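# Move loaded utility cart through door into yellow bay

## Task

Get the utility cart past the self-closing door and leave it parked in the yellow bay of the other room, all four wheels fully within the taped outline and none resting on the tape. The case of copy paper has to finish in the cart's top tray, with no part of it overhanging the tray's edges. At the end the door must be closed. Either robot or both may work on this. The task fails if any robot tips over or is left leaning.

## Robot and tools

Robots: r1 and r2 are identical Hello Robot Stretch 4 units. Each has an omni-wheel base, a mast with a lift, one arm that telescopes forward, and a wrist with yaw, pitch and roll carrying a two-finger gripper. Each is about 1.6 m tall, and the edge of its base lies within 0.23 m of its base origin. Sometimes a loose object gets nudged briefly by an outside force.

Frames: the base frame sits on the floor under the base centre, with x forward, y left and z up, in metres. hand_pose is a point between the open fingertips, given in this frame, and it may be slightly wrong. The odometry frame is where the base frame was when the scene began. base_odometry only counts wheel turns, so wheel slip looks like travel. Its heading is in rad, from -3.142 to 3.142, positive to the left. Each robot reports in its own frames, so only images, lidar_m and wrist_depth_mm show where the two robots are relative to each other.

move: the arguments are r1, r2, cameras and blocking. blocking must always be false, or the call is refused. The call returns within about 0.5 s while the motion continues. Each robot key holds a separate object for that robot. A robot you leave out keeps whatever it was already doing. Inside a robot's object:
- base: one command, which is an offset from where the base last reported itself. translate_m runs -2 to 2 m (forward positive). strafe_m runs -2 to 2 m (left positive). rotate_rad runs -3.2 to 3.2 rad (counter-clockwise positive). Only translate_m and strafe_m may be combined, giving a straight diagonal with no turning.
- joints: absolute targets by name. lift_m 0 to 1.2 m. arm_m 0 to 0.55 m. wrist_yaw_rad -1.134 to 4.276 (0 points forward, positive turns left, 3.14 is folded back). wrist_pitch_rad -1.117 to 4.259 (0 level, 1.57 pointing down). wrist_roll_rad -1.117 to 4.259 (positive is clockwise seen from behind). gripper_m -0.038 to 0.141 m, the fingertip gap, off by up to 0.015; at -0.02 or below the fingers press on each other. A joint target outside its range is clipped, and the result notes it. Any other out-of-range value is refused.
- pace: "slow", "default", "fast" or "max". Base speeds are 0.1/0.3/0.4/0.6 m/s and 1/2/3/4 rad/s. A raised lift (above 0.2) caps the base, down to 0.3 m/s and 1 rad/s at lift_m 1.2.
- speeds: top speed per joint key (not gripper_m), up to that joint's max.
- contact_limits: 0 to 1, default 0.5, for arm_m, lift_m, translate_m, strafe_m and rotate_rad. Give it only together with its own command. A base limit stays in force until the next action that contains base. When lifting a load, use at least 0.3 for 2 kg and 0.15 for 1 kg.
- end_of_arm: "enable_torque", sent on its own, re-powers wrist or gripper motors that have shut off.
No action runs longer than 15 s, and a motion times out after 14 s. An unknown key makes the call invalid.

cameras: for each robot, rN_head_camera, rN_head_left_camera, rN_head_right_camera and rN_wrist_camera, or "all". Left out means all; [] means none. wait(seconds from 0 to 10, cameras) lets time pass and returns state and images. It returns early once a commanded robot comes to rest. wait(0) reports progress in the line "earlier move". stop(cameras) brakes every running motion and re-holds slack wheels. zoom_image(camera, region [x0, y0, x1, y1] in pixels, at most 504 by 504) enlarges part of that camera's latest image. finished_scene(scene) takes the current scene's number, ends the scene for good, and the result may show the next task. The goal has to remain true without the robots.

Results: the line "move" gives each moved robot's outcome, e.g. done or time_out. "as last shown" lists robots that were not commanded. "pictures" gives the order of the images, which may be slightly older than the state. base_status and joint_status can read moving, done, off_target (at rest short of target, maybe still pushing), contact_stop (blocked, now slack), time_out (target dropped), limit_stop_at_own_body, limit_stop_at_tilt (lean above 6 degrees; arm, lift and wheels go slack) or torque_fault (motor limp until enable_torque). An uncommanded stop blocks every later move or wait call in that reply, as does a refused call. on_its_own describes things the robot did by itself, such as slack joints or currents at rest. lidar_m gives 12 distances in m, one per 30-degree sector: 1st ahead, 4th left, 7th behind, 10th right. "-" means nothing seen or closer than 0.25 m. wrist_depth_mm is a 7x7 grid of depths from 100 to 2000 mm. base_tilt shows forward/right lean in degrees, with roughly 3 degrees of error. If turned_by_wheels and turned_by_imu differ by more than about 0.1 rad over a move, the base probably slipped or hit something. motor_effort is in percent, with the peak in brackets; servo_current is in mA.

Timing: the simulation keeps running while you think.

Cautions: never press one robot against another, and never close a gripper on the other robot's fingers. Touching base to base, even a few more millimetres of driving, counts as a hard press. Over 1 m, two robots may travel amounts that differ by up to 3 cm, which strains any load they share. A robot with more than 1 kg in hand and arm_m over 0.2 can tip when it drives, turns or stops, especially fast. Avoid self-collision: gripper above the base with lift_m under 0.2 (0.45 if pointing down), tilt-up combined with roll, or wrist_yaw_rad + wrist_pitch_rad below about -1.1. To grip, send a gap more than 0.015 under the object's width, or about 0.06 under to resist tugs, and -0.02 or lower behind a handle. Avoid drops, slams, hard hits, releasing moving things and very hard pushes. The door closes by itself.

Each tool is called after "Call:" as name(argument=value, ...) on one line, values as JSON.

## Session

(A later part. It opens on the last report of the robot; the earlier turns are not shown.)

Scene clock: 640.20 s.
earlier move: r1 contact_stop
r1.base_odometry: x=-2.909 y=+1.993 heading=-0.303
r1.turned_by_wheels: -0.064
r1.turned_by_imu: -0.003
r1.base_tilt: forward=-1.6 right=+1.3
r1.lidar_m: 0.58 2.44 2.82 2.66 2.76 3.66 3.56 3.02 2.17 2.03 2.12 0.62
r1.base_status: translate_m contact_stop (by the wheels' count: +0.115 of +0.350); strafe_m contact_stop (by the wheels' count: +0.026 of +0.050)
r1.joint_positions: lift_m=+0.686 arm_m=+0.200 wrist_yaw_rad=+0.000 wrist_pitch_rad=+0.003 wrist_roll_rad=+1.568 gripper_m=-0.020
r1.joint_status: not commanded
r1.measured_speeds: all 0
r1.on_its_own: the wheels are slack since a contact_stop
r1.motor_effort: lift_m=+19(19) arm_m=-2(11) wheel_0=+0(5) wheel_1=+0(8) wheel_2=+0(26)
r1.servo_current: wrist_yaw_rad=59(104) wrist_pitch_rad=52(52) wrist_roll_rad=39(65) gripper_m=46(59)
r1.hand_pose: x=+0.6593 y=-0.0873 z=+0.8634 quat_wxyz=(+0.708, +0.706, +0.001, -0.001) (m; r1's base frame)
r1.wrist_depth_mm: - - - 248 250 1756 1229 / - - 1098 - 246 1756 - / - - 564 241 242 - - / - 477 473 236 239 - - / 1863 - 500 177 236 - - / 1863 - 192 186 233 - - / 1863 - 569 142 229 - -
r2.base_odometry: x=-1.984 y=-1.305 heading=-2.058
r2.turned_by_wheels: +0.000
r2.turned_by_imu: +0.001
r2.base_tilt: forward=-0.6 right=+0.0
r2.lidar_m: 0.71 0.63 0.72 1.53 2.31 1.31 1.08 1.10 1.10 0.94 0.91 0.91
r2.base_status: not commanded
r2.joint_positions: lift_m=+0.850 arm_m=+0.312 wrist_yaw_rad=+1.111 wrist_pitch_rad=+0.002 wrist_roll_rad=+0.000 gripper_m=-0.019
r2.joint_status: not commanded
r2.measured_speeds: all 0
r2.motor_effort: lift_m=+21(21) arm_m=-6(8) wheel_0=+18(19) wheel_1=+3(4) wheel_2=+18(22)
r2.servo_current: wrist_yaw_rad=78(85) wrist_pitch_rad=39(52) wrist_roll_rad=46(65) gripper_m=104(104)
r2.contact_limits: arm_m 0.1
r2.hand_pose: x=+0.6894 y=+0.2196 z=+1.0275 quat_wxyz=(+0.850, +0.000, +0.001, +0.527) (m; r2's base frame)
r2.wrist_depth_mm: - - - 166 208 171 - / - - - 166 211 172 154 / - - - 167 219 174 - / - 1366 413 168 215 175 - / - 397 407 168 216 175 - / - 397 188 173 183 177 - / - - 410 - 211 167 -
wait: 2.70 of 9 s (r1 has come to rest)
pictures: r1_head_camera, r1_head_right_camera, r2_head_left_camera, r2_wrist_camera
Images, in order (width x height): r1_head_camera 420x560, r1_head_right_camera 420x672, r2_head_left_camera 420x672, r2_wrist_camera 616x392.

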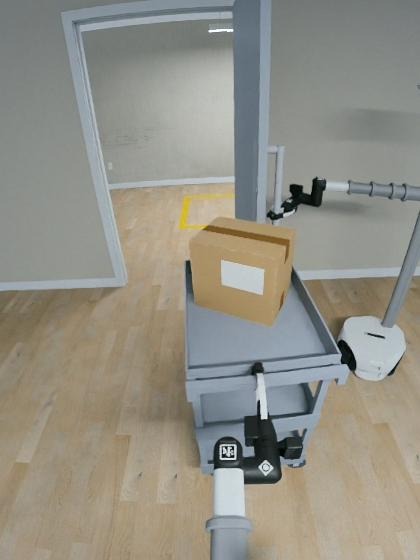

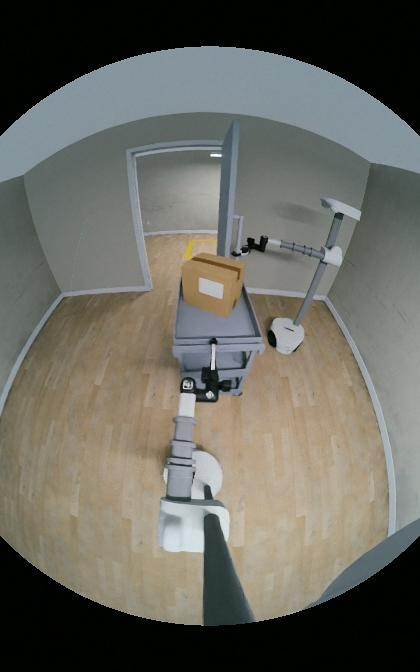

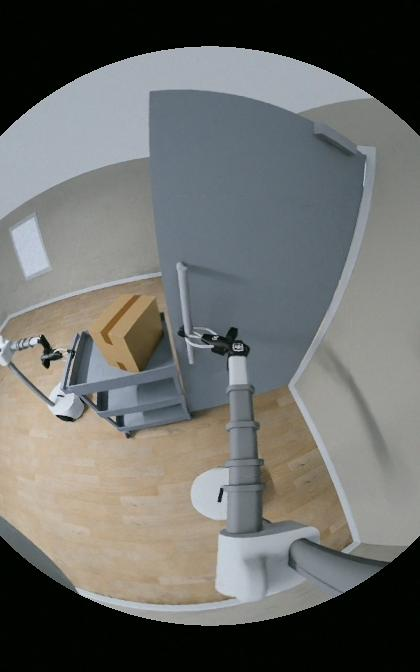

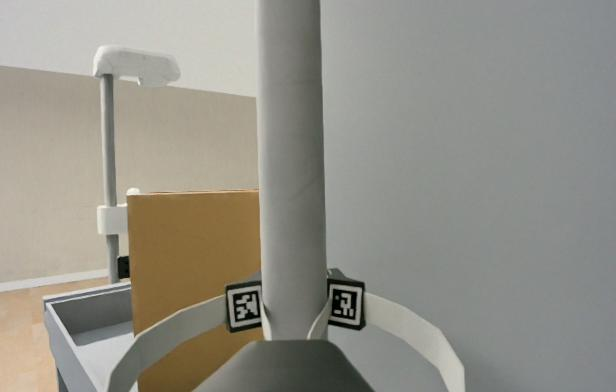

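Call:
move(r1={"base":{"translate_m":-0.6,"strafe_m":0.31},"pace":"slow"}, blocking=false, cameras=[])

Call:
wait(seconds=10, cameras=["r1_head_camera"])

Call:
move(r1={"base":{"translate_m":-1.1,"strafe_m":-0.055},"pace":"slow"}, r2={"base":{"translate_m":-0.2,"strafe_m":-0.1},"pace":"slow"}, blocking=false, cameras=[])

Call:
wait(seconds=10, cameras=[])

Call:
wait(seconds=10, cameras=["r1_head_camera","r1_wrist_camera","r2_head_left_camera","r2_wrist_camera"])

Scene clock: 657.70 s.
move: r1 moving
r1.base_odometry: x=-2.919 y=+2.002 heading=-0.303
r1.turned_by_wheels: +0.000
r1.turned_by_imu: -0.001
r1.base_tilt: forward=-1.5 right=+1.3
r1.lidar_m: 0.58 2.44 2.80 2.65 2.75 3.67 3.54 3.07 2.19 2.05 2.08 0.64
r1.base_status: translate_m moving; strafe_m moving
r1.joint_positions: lift_m=+0.686 arm_m=+0.200 wrist_yaw_rad=+0.000 wrist_pitch_rad=+0.003 wrist_roll_rad=+1.568 gripper_m=-0.020
r1.joint_status: not commanded
r1.measured_speeds: translate_m=-0.050 strafe_m=+0.026 rotate_rad=+0.002 lift_m=+0.000 arm_m=+0.000 wrist_yaw_rad=+0.000 wrist_pitch_rad=+0.000 wrist_roll_rad=+0.000
r1.motor_effort: lift_m=+19(19) arm_m=-4(4) wheel_0=-8(10) wheel_1=-3(4) wheel_2=+8(8)
r1.servo_current: wrist_yaw_rad=65(72) wrist_pitch_rad=39(46) wrist_roll_rad=52(59) gripper_m=46(46)
r1.hand_pose: x=+0.6593 y=-0.0873 z=+0.8634 quat_wxyz=(+0.708, +0.706, +0.001, -0.001) (m; r1's base frame)
r1.wrist_depth_mm: - - - - 248 1708 1308 / - - 1060 - 244 1756 - / - 640 591 240 242 - - / - 477 473 237 238 - - / 1863 - 500 177 236 - - / 1863 - 187 186 182 - - / 1756 - 585 142 230 - -
r2: as last shown
r2.turned_by_imu: +0.000
r2.base_tilt: forward=-0.7 right=+0.0
r2.lidar_m: 0.69 0.66 0.72 1.54 2.34 1.30 1.09 1.08 1.09 0.92 0.92 0.91
r2.motor_effort: lift_m=+21(21) arm_m=-6(6) wheel_0=+18(19) wheel_1=+3(4) wheel_2=+18(18)
r2.servo_current: wrist_yaw_rad=65(72) wrist_pitch_rad=39(46) wrist_roll_rad=39(52) gripper_m=98(104)
r2.contact_limits: arm_m 0.1
r2.wrist_depth_mm: - - - 165 209 171 - / - - - 167 210 172 154 / - - - 167 219 174 - / - 1430 418 168 215 175 - / - 404 418 168 216 175 - / - 402 188 173 183 176 - / - - 415 - 211 167 -
pictures: none
No camera images: "cameras" was empty.

Scene clock: 665.13 s.
earlier move: r1 done
r1.base_odometry: x=-3.389 y=+2.467 heading=-0.303
r1.turned_by_wheels: +0.000
r1.turned_by_imu: +0.001
r1.base_tilt: forward=-1.6 right=+1.2
r1.lidar_m: 0.61 2.98 2.44 2.34 2.41 3.05 2.92 3.00 2.51 2.39 2.47 0.58
r1.base_status: done
r1.joint_positions: lift_m=+0.686 arm_m=+0.200 wrist_yaw_rad=+0.000 wrist_pitch_rad=+0.003 wrist_roll_rad=+1.568 gripper_m=-0.020
r1.joint_status: not commanded
r1.measured_speeds: all 0
r1.motor_effort: lift_m=+19(19) arm_m=-4(4) wheel_0=-5(10) wheel_1=-4(7) wheel_2=+2(10)
r1.servo_current: wrist_yaw_rad=59(78) wrist_pitch_rad=46(52) wrist_roll_rad=46(72) gripper_m=46(52)
r1.hand_pose: x=+0.6593 y=-0.0873 z=+0.8634 quat_wxyz=(+0.708, +0.706, +0.001, -0.001) (m; r1's base frame)
r1.wrist_depth_mm: - - - 150 205 - - / - 554 500 153 211 - - / - 439 445 158 216 - - / - 521 500 161 223 - - / - - 574 167 229 - - / - - 187 186 184 1708 - / - - - 140 241 1464 1308
r2.base_odometry: x=-1.984 y=-1.305 heading=-2.058
r2.turned_by_wheels: +0.000
r2.turned_by_imu: +0.001
r2.base_tilt: forward=-0.6 right=+0.0
r2.lidar_m: 0.70 0.63 1.11 2.17 2.31 1.27 1.10 1.09 1.11 0.93 0.91 0.91
r2.base_status: not commanded
r2.joint_positions: lift_m=+0.850 arm_m=+0.312 wrist_yaw_rad=+1.111 wrist_pitch_rad=+0.002 wrist_roll_rad=+0.000 gripper_m=-0.019
r2.joint_status: not commanded
r2.measured_speeds: all 0
r2.motor_effort: lift_m=+21(21) arm_m=-6(6) wheel_0=+18(19) wheel_1=+3(4) wheel_2=+18(18)
r2.servo_current: wrist_yaw_rad=65(85) wrist_pitch_rad=46(46) wrist_roll_rad=46(59) gripper_m=98(111)
r2.contact_limits: arm_m 0.1
r2.hand_pose: x=+0.6894 y=+0.2196 z=+1.0275 quat_wxyz=(+0.850, +0.000, +0.001, +0.527) (m; r2's base frame)
r2.wrist_depth_mm: - - - 166 209 171 - / - - - 166 211 172 154 / - - - 167 219 174 - / - - 1025 168 214 174 - / - - 1008 167 216 176 - / - - 185 173 183 177 - / - - - - 211 167 -
wait: 7.43 of 10 s (r1 has come to rest)
pictures: r1_head_camera
Images, in order (width x height): r1_head_camera 420x560.

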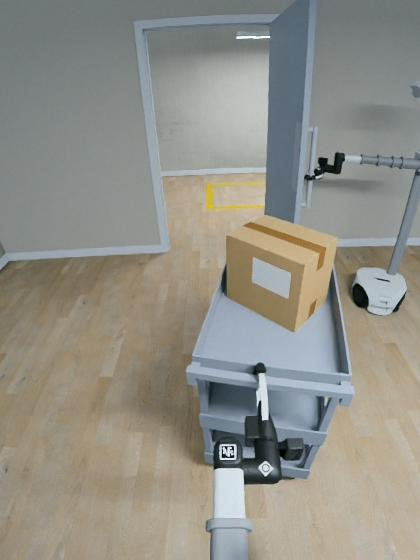

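Scene clock: 665.63 s.
move: r1 moving; r2 moving
r1.base_odometry: x=-3.401 y=+2.471 heading=-0.304
r1.turned_by_wheels: +0.000
r1.turned_by_imu: +0.000
r1.base_tilt: forward=-1.5 right=+1.2
r1.lidar_m: 0.62 2.99 2.46 2.34 2.39 3.03 2.91 2.98 2.53 2.39 2.45 0.60
r1.base_status: translate_m moving; strafe_m moving
r1.joint_positions: lift_m=+0.686 arm_m=+0.200 wrist_yaw_rad=+0.000 wrist_pitch_rad=+0.003 wrist_roll_rad=+1.568 gripper_m=-0.020
r1.joint_status: not commanded
r1.measured_speeds: translate_m=-0.049 strafe_m=-0.002 rotate_rad=-0.001 lift_m=+0.000 arm_m=+0.000 wrist_yaw_rad=+0.000 wrist_pitch_rad=+0.000 wrist_roll_rad=+0.000
r1.motor_effort: lift_m=+19(19) arm_m=-4(4) wheel_0=-7(8) wheel_1=-6(8) wheel_2=+7(8)
r1.servo_current: wrist_yaw_rad=46(59) wrist_pitch_rad=39(46) wrist_roll_rad=59(65) gripper_m=52(52)
r1.hand_pose: x=+0.6593 y=-0.0873 z=+0.8634 quat_wxyz=(+0.708, +0.706, +0.001, -0.001) (m; r1's base frame)
r1.wrist_depth_mm: - - - - 203 - - / - 504 480 150 208 - - / - 442 449 156 215 - - / - - 508 160 221 - - / - - 580 166 229 - - / - - 186 186 185 1661 - / - - - 140 244 1464 1308
r2.base_odometry: x=-1.983 y=-1.291 heading=-2.055
r2.turned_by_wheels: +0.003
r2.turned_by_imu: +0.005
r2.base_tilt: forward=-0.6 right=+0.0
r2.lidar_m: 0.70 0.68 1.11 2.23 2.25 1.29 1.08 1.07 1.09 0.91 0.92 0.90
r2.base_status: translate_m moving; strafe_m moving
r2.joint_positions: lift_m=+0.850 arm_m=+0.312 wrist_yaw_rad=+1.111 wrist_pitch_rad=+0.002 wrist_roll_rad=+0.000 gripper_m=-0.019
r2.joint_status: not commanded
r2.measured_speeds: translate_m=-0.047 strafe_m=-0.027 rotate_rad=+0.002 lift_m=+0.000 arm_m=+0.000 wrist_yaw_rad=+0.000 wrist_pitch_rad=+0.000 wrist_roll_rad=+0.000
r2.motor_effort: lift_m=+21(21) arm_m=-6(6) wheel_0=+13(18) wheel_1=-3(4) wheel_2=+25(25)
r2.servo_current: wrist_yaw_rad=65(65) wrist_pitch_rad=39(46) wrist_roll_rad=46(59) gripper_m=98(104)
r2.contact_limits: arm_m 0.1
r2.hand_pose: x=+0.6894 y=+0.2196 z=+1.0275 quat_wxyz=(+0.850, +0.000, +0.001, +0.527) (m; r2's base frame)
r2.wrist_depth_mm: - - - 165 210 175 - / - - - 166 211 174 155 / - - - 167 213 175 - / - - 1025 169 216 176 - / - - 1042 167 216 176 - / - - 183 172 184 178 - / - - - - 213 168 -
pictures: none
No camera images: "cameras" was empty.

Scene clock: 669.23 s.
earlier move: r1 moving; r2 done
r1.base_odometry: x=-3.738 y=+2.558 heading=-0.303
r1.turned_by_wheels: +0.001
r1.turned_by_imu: +0.002
r1.base_tilt: forward=-1.6 right=+1.3
r1.lidar_m: 0.59 3.36 2.49 2.34 2.42 2.65 2.53 2.66 2.50 2.38 2.45 0.63
r1.base_status: translate_m moving; strafe_m moving
r1.joint_positions: lift_m=+0.686 arm_m=+0.200 wrist_yaw_rad=+0.002 wrist_pitch_rad=+0.003 wrist_roll_rad=+1.568 gripper_m=-0.020
r1.joint_status: not commanded
r1.measured_speeds: translate_m=-0.100 strafe_m=-0.004 rotate_rad=+0.001 lift_m=+0.000 arm_m=+0.000 wrist_yaw_rad=+0.000 wrist_pitch_rad=+0.000 wrist_roll_rad=+0.000
r1.motor_effort: lift_m=+19(19) arm_m=-4(4) wheel_0=-3(8) wheel_1=+0(8) wheel_2=+8(10)
r1.servo_current: wrist_yaw_rad=59(65) wrist_pitch_rad=39(52) wrist_roll_rad=46(72) gripper_m=39(52)
r1.hand_pose: x=+0.6595 y=-0.0869 z=+0.8634 quat_wxyz=(+0.708, +0.706, +0.002, +0.000) (m; r1's base frame)
r1.wrist_depth_mm: - - - 231 232 1661 1281 / - - - 231 232 820 - / - - 500 171 233 - - / - 492 473 173 234 - - / - - 521 173 234 - - / - - 191 186 184 - - / - - 183 141 234 - -
r2.base_odometry: x=-1.979 y=-1.082 heading=-2.057
r2.turned_by_wheels: -0.002
r2.turned_by_imu: +0.066
r2.base_tilt: forward=-0.6 right=+0.1
r2.lidar_m: 0.71 0.70 1.54 4.94 1.77 1.07 0.91 0.91 1.01 0.88 0.87 0.99
r2.base_status: done
r2.joint_positions: lift_m=+0.850 arm_m=+0.312 wrist_yaw_rad=+1.088 wrist_pitch_rad=+0.002 wrist_roll_rad=+0.000 gripper_m=-0.019
r2.joint_status: not commanded
r2.measured_speeds: all 0
r2.motor_effort: lift_m=+20(21) arm_m=-7(8) wheel_0=+1(21) wheel_1=-6(19) wheel_2=+11(32)
r2.servo_current: wrist_yaw_rad=72(78) wrist_pitch_rad=39(52) wrist_roll_rad=46(59) gripper_m=91(104)
r2.contact_limits: arm_m 0.1
r2.hand_pose: x=+0.6945 y=+0.2148 z=+1.0276 quat_wxyz=(+0.856, +0.000, +0.001, +0.517) (m; r2's base frame)
r2.wrist_depth_mm: - - - 170 220 193 173 / - - - 168 225 193 174 / - - - 174 228 195 176 / - - 1397 169 225 200 - / - - 1430 170 225 197 177 / - - 182 170 179 190 178 / - - - - 224 189 178
wait: 3.60 of 10 s (r2 has come to rest)
pictures: none
No camera images: "cameras" was empty.

Scene clock: 677.43 s.
earlier move: r1 done
r1.base_odometry: x=-4.455 y=+2.743 heading=-0.303
r1.turned_by_wheels: +0.000
r1.turned_by_imu: +0.001
r1.base_tilt: forward=-1.6 right=+1.3
r1.lidar_m: 0.52 0.74 2.49 2.34 2.45 1.89 1.79 1.87 2.47 2.36 2.42 0.66
r1.base_status: done
r1.joint_positions: lift_m=+0.686 arm_m=+0.200 wrist_yaw_rad=+0.002 wrist_pitch_rad=+0.003 wrist_roll_rad=+1.568 gripper_m=-0.020
r1.joint_status: not commanded
r1.measured_speeds: all 0
r1.motor_effort: lift_m=+19(19) arm_m=-4(4) wheel_0=-1(8) wheel_1=-1(8) wheel_2=+4(10)
r1.servo_current: wrist_yaw_rad=65(78) wrist_pitch_rad=46(52) wrist_roll_rad=46(78) gripper_m=46(52)
r1.hand_pose: x=+0.6595 y=-0.0869 z=+0.8634 quat_wxyz=(+0.708, +0.706, +0.002, +0.000) (m; r1's base frame)
r1.wrist_depth_mm: - - - - 340 1430 1098 / - - - - 320 1618 442 / - - - - 285 1756 - / - - - 262 260 1863 - / - - 530 241 248 - - / - 473 191 186 230 - - / - 480 477 155 213 - -
r2.base_odometry: x=-1.979 y=-1.082 heading=-2.057
r2.turned_by_wheels: +0.000
r2.turned_by_imu: +0.001
r2.base_tilt: forward=-0.6 right=+0.1
r2.lidar_m: 0.68 0.72 2.26 2.56 1.71 1.03 0.88 0.93 1.00 0.87 0.89 0.98
r2.base_status: done
r2.joint_positions: lift_m=+0.850 arm_m=+0.312 wrist_yaw_rad=+1.088 wrist_pitch_rad=+0.002 wrist_roll_rad=+0.000 gripper_m=-0.019
r2.joint_status: not commanded
r2.measured_speeds: all 0
r2.motor_effort: lift_m=+20(21) arm_m=-7(8) wheel_0=+1(21) wheel_1=-6(19) wheel_2=+11(32)
r2.servo_current: wrist_yaw_rad=72(91) wrist_pitch_rad=39(52) wrist_roll_rad=46(65) gripper_m=98(111)
r2.contact_limits: arm_m 0.1
r2.hand_pose: x=+0.6945 y=+0.2148 z=+1.0276 quat_wxyz=(+0.856, +0.000, +0.001, +0.517) (m; r2's base frame)
r2.wrist_depth_mm: - - - 171 220 192 173 / - - - 168 227 194 174 / - - - 174 224 195 176 / - - - 169 224 200 - / - - - 171 225 196 177 / - - - 170 179 190 178 / - - 147 - 223 186 178
wait: 8.20 of 10 s (r1 has come to rest)
pictures: r1_head_camera, r1_wrist_camera, r2_head_left_camera, r2_wrist_camera
Images, in order (width x height): r1_head_camera 420x560, r1_wrist_camera 616x392, r2_head_left_camera 420x672, r2_wrist_camera 616x392.

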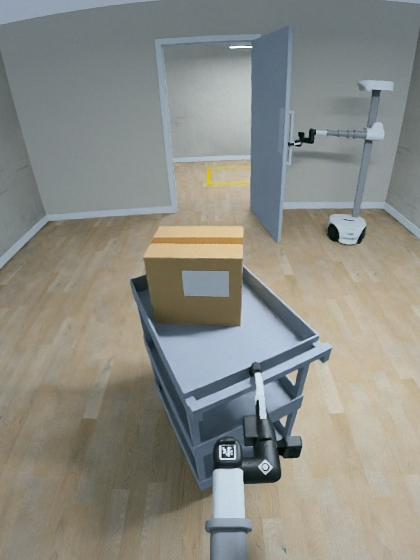

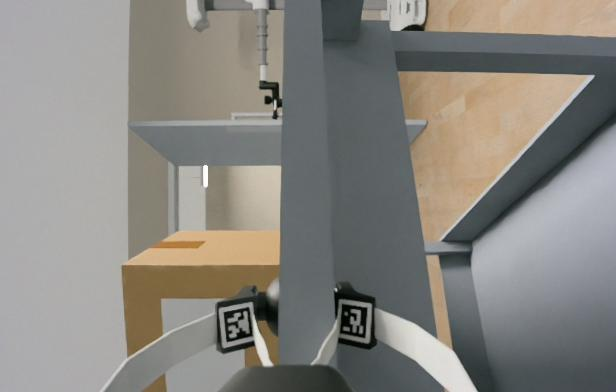

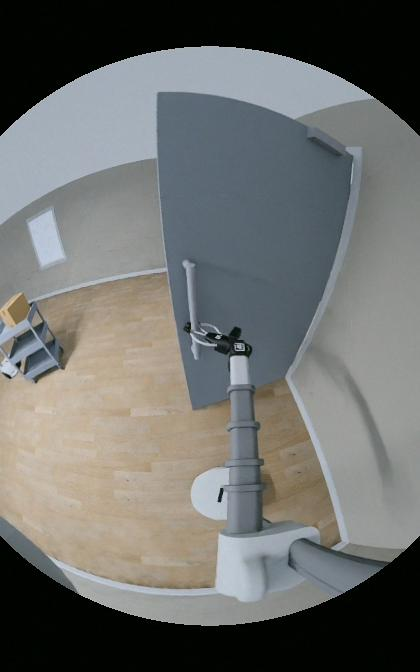

